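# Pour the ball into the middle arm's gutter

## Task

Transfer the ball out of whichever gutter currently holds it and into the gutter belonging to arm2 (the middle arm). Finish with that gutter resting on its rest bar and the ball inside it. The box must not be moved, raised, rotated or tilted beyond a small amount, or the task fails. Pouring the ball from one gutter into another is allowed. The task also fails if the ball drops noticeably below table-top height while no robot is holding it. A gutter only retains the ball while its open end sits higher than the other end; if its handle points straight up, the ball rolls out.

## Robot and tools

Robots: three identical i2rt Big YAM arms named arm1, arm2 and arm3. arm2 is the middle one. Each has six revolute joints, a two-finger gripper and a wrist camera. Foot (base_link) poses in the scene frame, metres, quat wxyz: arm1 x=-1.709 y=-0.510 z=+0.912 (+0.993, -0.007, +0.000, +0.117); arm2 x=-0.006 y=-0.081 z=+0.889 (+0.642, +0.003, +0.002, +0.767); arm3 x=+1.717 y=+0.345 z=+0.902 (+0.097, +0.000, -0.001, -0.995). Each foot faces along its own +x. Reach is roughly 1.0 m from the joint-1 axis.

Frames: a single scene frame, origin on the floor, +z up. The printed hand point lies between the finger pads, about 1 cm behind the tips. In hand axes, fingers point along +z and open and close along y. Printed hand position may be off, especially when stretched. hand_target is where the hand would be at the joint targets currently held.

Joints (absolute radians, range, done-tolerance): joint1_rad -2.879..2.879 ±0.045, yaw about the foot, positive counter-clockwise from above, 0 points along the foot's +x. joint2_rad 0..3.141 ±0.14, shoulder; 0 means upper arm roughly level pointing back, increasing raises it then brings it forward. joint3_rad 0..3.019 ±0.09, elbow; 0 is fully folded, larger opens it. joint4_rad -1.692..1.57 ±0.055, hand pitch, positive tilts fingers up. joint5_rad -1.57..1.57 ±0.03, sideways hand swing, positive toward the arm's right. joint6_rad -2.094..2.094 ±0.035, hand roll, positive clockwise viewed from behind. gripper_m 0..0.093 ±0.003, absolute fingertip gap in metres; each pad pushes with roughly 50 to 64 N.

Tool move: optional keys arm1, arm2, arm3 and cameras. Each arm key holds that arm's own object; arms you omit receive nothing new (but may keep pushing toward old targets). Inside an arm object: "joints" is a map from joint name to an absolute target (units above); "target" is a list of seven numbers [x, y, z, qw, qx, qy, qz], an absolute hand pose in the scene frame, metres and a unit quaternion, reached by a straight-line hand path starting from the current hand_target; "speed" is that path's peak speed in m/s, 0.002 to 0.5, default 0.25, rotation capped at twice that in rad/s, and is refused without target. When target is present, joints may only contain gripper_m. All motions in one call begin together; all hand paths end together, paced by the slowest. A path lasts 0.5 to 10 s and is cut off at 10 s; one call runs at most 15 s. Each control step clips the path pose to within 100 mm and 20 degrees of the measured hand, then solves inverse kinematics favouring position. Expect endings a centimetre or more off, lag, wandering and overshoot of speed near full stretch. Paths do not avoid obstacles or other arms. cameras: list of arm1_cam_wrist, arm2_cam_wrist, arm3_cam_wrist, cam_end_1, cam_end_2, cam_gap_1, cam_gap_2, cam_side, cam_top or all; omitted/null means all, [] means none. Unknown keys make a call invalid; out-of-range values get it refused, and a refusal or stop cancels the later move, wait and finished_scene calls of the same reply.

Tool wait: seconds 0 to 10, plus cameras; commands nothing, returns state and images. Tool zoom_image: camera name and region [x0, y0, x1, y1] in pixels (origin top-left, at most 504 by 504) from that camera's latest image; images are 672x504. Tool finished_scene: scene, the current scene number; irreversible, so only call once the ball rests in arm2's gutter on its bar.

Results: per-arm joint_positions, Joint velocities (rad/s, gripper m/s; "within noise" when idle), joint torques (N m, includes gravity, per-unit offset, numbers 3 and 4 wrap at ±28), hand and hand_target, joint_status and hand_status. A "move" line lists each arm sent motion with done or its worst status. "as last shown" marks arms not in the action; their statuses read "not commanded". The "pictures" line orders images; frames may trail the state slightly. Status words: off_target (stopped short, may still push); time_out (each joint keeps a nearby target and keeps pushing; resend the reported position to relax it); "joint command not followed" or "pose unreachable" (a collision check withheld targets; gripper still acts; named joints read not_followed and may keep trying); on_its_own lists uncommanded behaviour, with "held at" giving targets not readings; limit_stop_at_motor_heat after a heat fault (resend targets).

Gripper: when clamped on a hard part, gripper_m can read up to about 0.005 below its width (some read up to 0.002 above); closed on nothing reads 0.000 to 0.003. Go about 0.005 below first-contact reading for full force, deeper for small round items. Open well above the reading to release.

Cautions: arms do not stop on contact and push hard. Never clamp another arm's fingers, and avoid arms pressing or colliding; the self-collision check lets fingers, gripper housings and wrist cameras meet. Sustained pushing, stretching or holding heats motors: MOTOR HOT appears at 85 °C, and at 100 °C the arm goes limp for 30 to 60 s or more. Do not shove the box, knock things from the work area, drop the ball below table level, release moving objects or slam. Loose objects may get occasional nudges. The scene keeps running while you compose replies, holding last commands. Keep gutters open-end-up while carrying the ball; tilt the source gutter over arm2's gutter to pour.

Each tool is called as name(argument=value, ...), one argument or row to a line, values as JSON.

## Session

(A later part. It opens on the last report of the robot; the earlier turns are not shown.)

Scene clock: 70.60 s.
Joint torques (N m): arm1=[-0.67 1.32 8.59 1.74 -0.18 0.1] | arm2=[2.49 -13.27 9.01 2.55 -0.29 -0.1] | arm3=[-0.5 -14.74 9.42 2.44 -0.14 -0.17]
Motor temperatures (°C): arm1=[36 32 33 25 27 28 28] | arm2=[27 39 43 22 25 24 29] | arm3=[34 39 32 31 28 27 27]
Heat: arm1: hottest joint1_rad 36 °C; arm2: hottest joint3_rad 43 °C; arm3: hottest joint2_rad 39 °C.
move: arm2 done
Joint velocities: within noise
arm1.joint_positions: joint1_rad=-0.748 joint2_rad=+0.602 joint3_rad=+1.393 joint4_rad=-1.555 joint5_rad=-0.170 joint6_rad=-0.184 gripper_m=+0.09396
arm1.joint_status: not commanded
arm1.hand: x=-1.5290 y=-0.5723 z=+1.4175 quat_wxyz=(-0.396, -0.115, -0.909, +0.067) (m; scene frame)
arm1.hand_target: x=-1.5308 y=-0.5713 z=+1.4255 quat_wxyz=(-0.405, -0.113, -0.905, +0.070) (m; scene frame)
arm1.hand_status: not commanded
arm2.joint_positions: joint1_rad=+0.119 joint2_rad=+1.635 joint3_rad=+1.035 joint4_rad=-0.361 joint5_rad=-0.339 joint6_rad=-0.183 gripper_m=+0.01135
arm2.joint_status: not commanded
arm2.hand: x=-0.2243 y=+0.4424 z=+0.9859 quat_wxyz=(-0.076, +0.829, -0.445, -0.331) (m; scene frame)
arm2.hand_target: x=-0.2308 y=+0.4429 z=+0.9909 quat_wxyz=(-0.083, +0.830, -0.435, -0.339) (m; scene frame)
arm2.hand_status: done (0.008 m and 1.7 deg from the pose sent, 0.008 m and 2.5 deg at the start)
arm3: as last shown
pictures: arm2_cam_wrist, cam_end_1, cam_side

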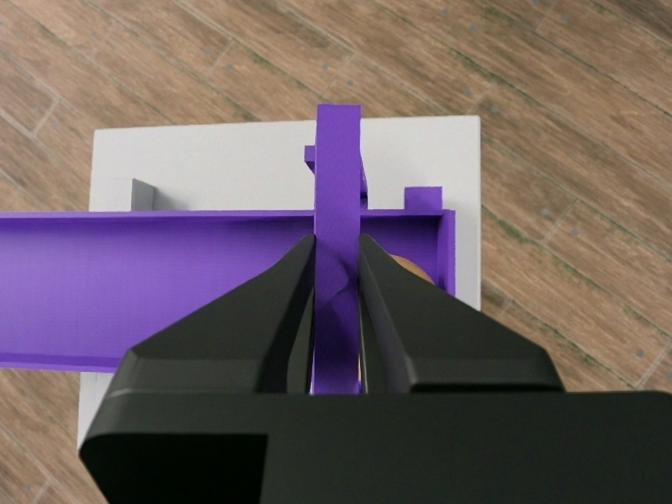

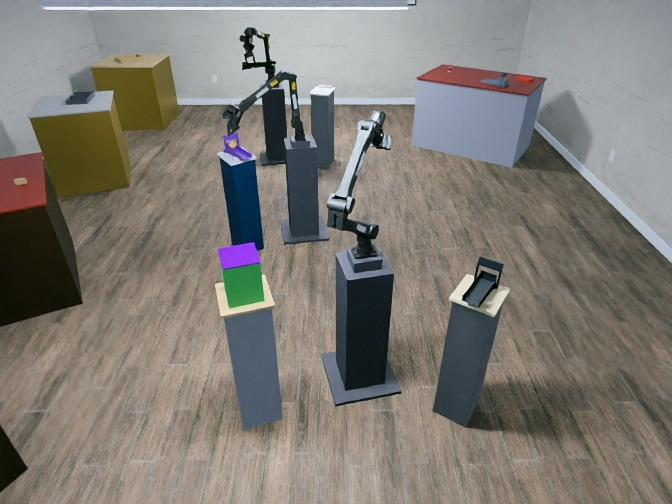

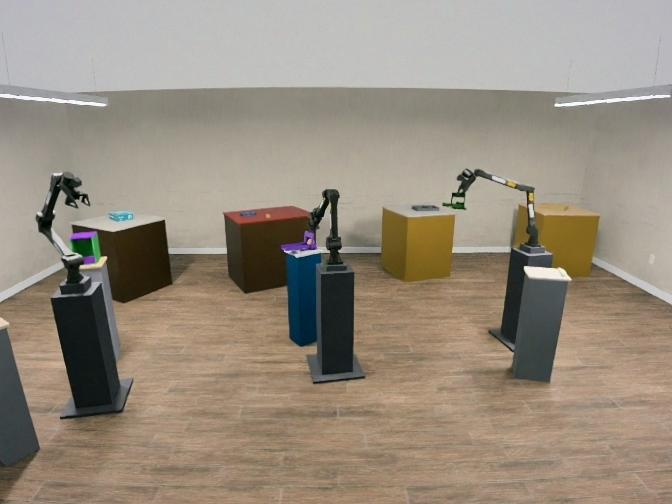

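move(
  arm2={"target":[-0.231,0.443,0.983,0.0832,-0.8305,0.4349,0.3389],"speed":0.03},
  cameras=[],
)

move(
  arm2={"joints":{"gripper_m":0.02}},
  cameras=["arm2_cam_wrist"],
)

move(
  arm2={"joints":{"gripper_m":0.07}},
  cameras=["arm2_cam_wrist","cam_side","cam_end_1"],
)

zoom_image(
  camera="cam_side",
  region=[262, 210, 342, 290],
)

Scene clock: 71.90 s.
Joint torques (N m): arm1=[-0.73 1.38 8.57 1.76 -0.18 0.1] | arm2=[2.32 -12.1 8.83 2.54 -0.23 -0.09] | arm3=[-0.56 -14.86 9.4 2.45 -0.14 -0.18]
Motor temperatures (°C): arm1=[36 32 33 25 27 28 28] | arm2=[27 39 43 22 25 24 29] | arm3=[33 39 32 31 28 27 27]
Heat: arm1: hottest joint1_rad 36 °C; arm2: hottest joint3_rad 43 °C; arm3: hottest joint2_rad 39 °C.
move: arm2 done
Joint velocities: within noise
arm1, arm3: as last shown
arm2.joint_positions: joint1_rad=+0.119 joint2_rad=+1.635 joint3_rad=+1.027 joint4_rad=-0.341 joint5_rad=-0.340 joint6_rad=-0.183 gripper_m=+0.01135
arm2.joint_status: not commanded
arm2.hand: x=-0.2248 y=+0.4431 z=+0.9853 quat_wxyz=(-0.080, +0.828, -0.443, -0.335) (m; scene frame)
arm2.hand_target: x=-0.2309 y=+0.4430 z=+0.9831 quat_wxyz=(-0.083, +0.830, -0.435, -0.339) (m; scene frame)
arm2.hand_status: done (0.007 m and 1.1 deg from the pose sent, 0.007 m and 1.7 deg at the start)
pictures: none
No camera images: "cameras" was empty.

Scene clock: 72.43 s.
Joint torques (N m): arm1=[-0.67 1.26 8.59 1.77 -0.18 0.1] | arm2=[2.37 -12.45 9.01 2.29 -0.28 -0.1] | arm3=[-0.44 -14.8 9.43 2.45 -0.13 -0.18]
Motor temperatures (°C): arm1=[36 32 33 25 27 28 27] | arm2=[27 39 43 22 25 24 29] | arm3=[33 39 32 31 28 27 27]
Heat: arm1: hottest joint1_rad 36 °C; arm2: hottest joint3_rad 43 °C; arm3: hottest joint2_rad 39 °C.
move: arm2 done
Joint velocities: within noise
arm1: as last shown
arm2.joint_positions: joint1_rad=+0.120 joint2_rad=+1.635 joint3_rad=+1.025 joint4_rad=-0.335 joint5_rad=-0.339 joint6_rad=-0.183 gripper_m=+0.01989
arm2.joint_status: all done
arm2.hand: x=-0.2257 y=+0.4431 z=+0.9852 quat_wxyz=(-0.081, +0.828, -0.442, -0.336) (m; scene frame)
arm2.hand_target: x=-0.2309 y=+0.4429 z=+0.9830 quat_wxyz=(-0.083, +0.830, -0.435, -0.339) (m; scene frame)
arm2.hand_status: not commanded
arm3.joint_positions: joint1_rad=-0.363 joint2_rad=+1.731 joint3_rad=+2.062 joint4_rad=-1.202 joint5_rad=-0.005 joint6_rad=+0.507 gripper_m=+0.01294
arm3.joint_status: not commanded
arm3.hand: x=+1.0580 y=+0.4584 z=+1.3308 quat_wxyz=(-0.061, -0.887, +0.311, +0.337) (m; scene frame)
arm3.hand_target: x=+1.0610 y=+0.4598 z=+1.3598 quat_wxyz=(-0.067, -0.876, +0.305, +0.368) (m; scene frame)
arm3.hand_status: not commanded
pictures: arm2_cam_wrist

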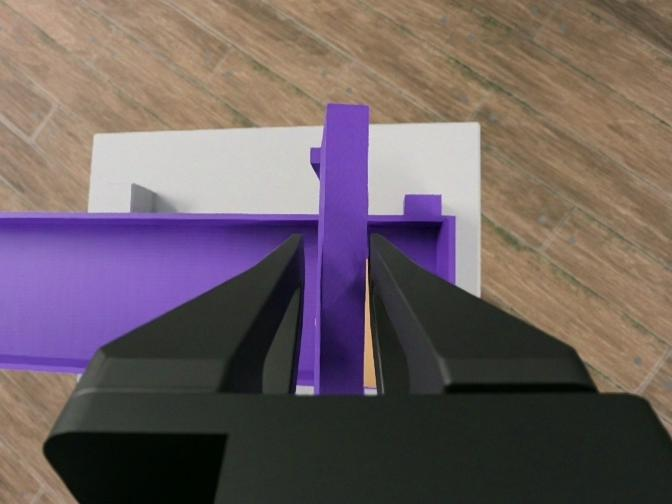

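Scene clock: 73.13 s.
Joint torques (N m): arm1=[-0.67 1.26 8.58 1.78 -0.19 0.1] | arm2=[2.55 -12.45 8.99 2.35 -0.28 -0.1] | arm3=[-0.5 -14.8 9.42 2.44 -0.13 -0.18]
Motor temperatures (°C): arm1=[36 32 33 25 26 28 27] | arm2=[27 39 43 22 25 24 29] | arm3=[33 39 32 31 28 27 27]
Heat: arm1: hottest joint1_rad 36 °C; arm2: hottest joint3_rad 43 °C; arm3: hottest joint2_rad 39 °C.
move: arm2 done
Joint velocities: within noise
arm1, arm3: as last shown
arm2.joint_positions: joint1_rad=+0.120 joint2_rad=+1.635 joint3_rad=+1.025 joint4_rad=-0.335 joint5_rad=-0.339 joint6_rad=-0.183 gripper_m=+0.06983
arm2.joint_status: all done
arm2.hand: x=-0.2257 y=+0.4431 z=+0.9852 quat_wxyz=(-0.081, +0.828, -0.442, -0.336) (m; scene frame)
arm2.hand_target: x=-0.2309 y=+0.4429 z=+0.9830 quat_wxyz=(-0.083, +0.830, -0.435, -0.339) (m; scene frame)
arm2.hand_status: not commanded
pictures: arm2_cam_wrist, cam_end_1, cam_side

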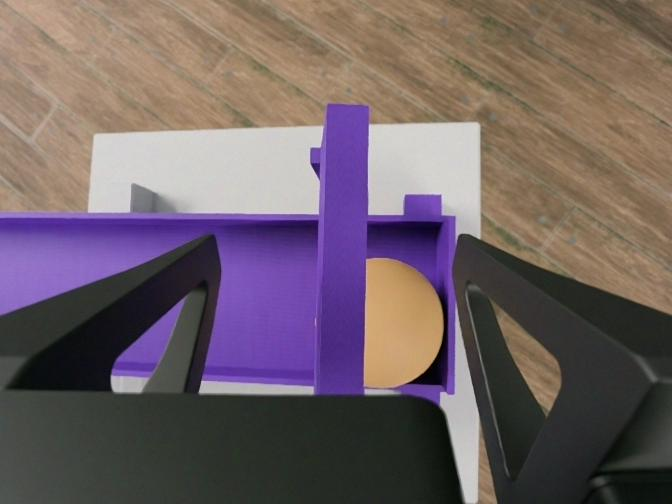

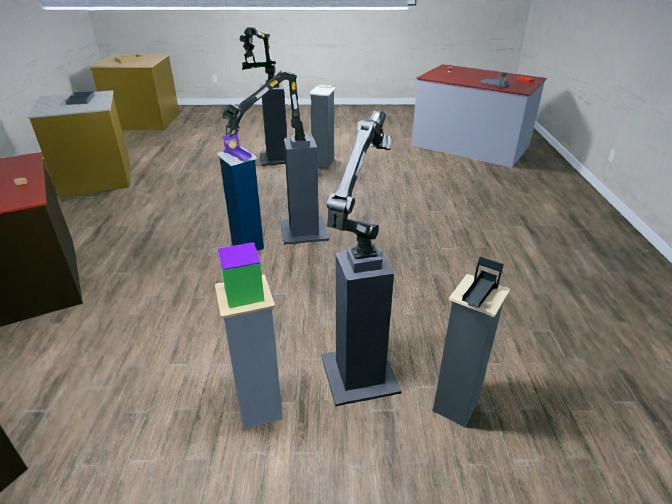

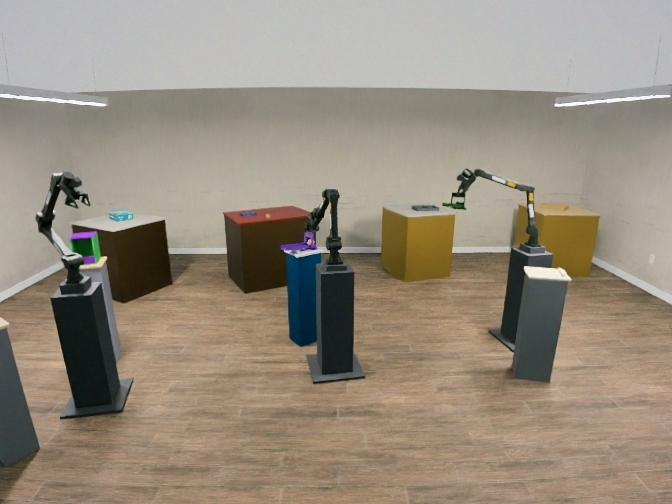

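Scaled by 6.300 from the camera's 672x504 image, which has a finer 960x720 frame.

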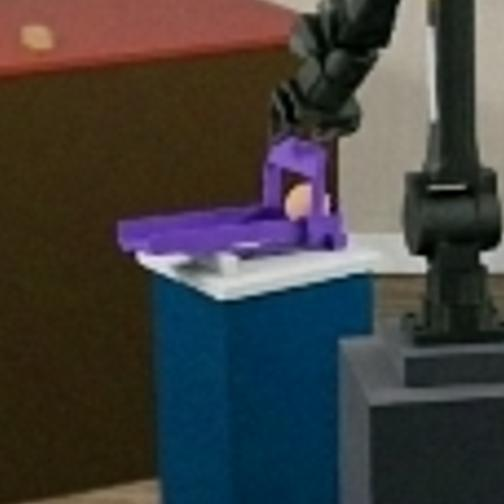

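move(
  arm2={"target":[-0.17,0.373,1.12,0.0832,-0.8305,0.4349,0.3389],"speed":0.12},
  cameras=["arm2_cam_wrist","cam_side","cam_end_1"],
)

zoom_image(
  camera="cam_end_1",
  region=[205, 110, 275, 180],
)

Scene clock: 75.77 s.
Joint torques (N m): arm1=[-0.73 1.26 8.59 1.77 -0.18 0.11] | arm2=[1.08 -9.29 12.72 1.24 -0.43 -0.2] | arm3=[-0.5 -14.74 9.42 2.45 -0.14 -0.18]
Motor temperatures (°C): arm1=[36 32 33 25 26 27 27] | arm2=[27 39 42 22 25 24 28] | arm3=[33 39 32 31 28 27 27]
Heat: arm1: hottest joint1_rad 36 °C; arm2: hottest joint3_rad 42 °C; arm3: hottest joint2_rad 39 °C.
move: arm2 off_target
Joint velocities: within noise
arm1, arm3: as last shown
arm2.joint_positions: joint1_rad=+0.045 joint2_rad=+1.281 joint3_rad=+1.005 joint4_rad=-0.717 joint5_rad=-0.390 joint6_rad=-0.253 gripper_m=+0.06992
arm2.joint_status: not commanded
arm2.hand: x=-0.1726 y=+0.3663 z=+1.1040 quat_wxyz=(-0.070, +0.831, -0.442, -0.331) (m; scene frame)
arm2.hand_target: x=-0.1700 y=+0.3727 z=+1.1200 quat_wxyz=(-0.083, +0.830, -0.435, -0.339) (m; scene frame)
arm2.hand_status: off_target (0.018 m and 2.0 deg from the pose sent, 0.162 m and 0.9 deg at the start)
pictures: arm2_cam_wrist, cam_end_1, cam_side

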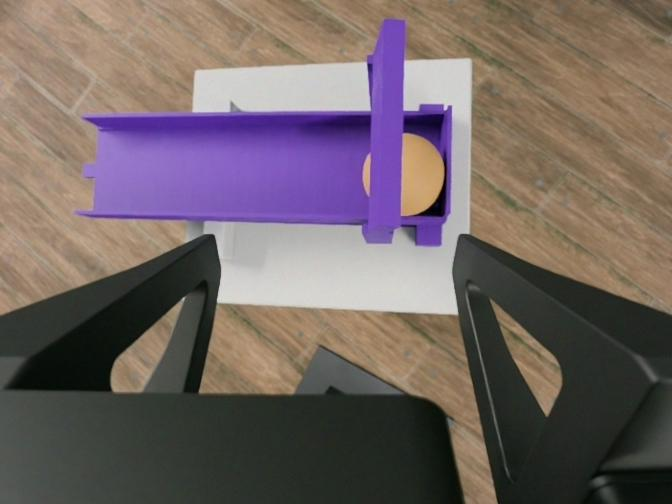

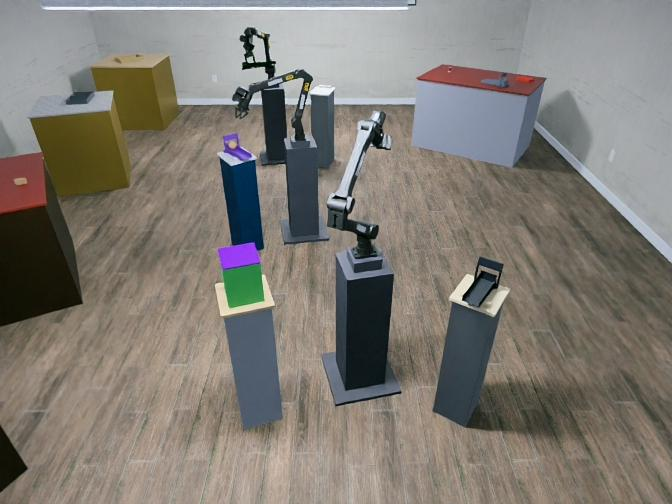

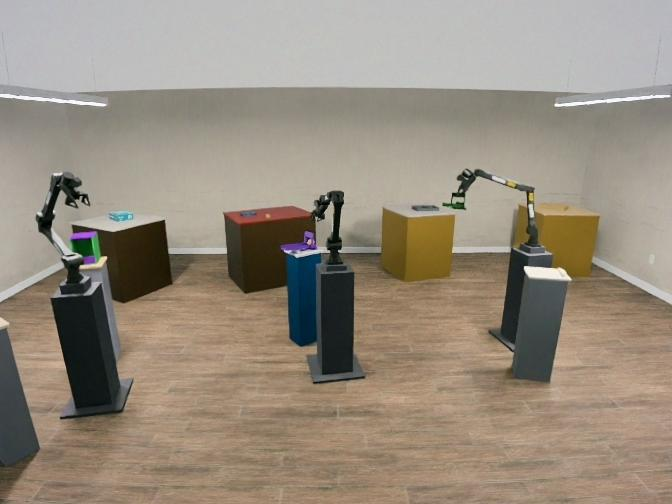

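Scaled by 7.200 from the camera's 672x504 image, which has a finer 960x720 frame.

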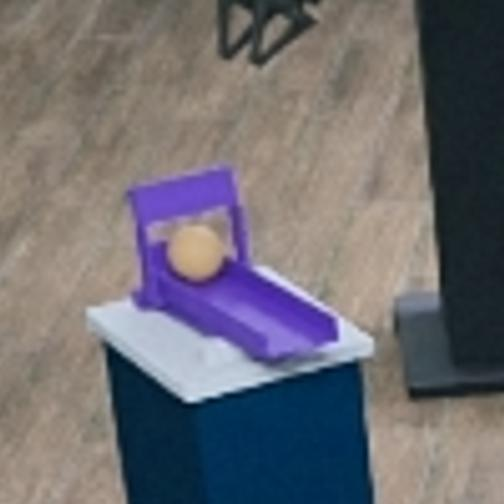

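finished_scene(
  scene=1,
)

The scene is finished: the task was done.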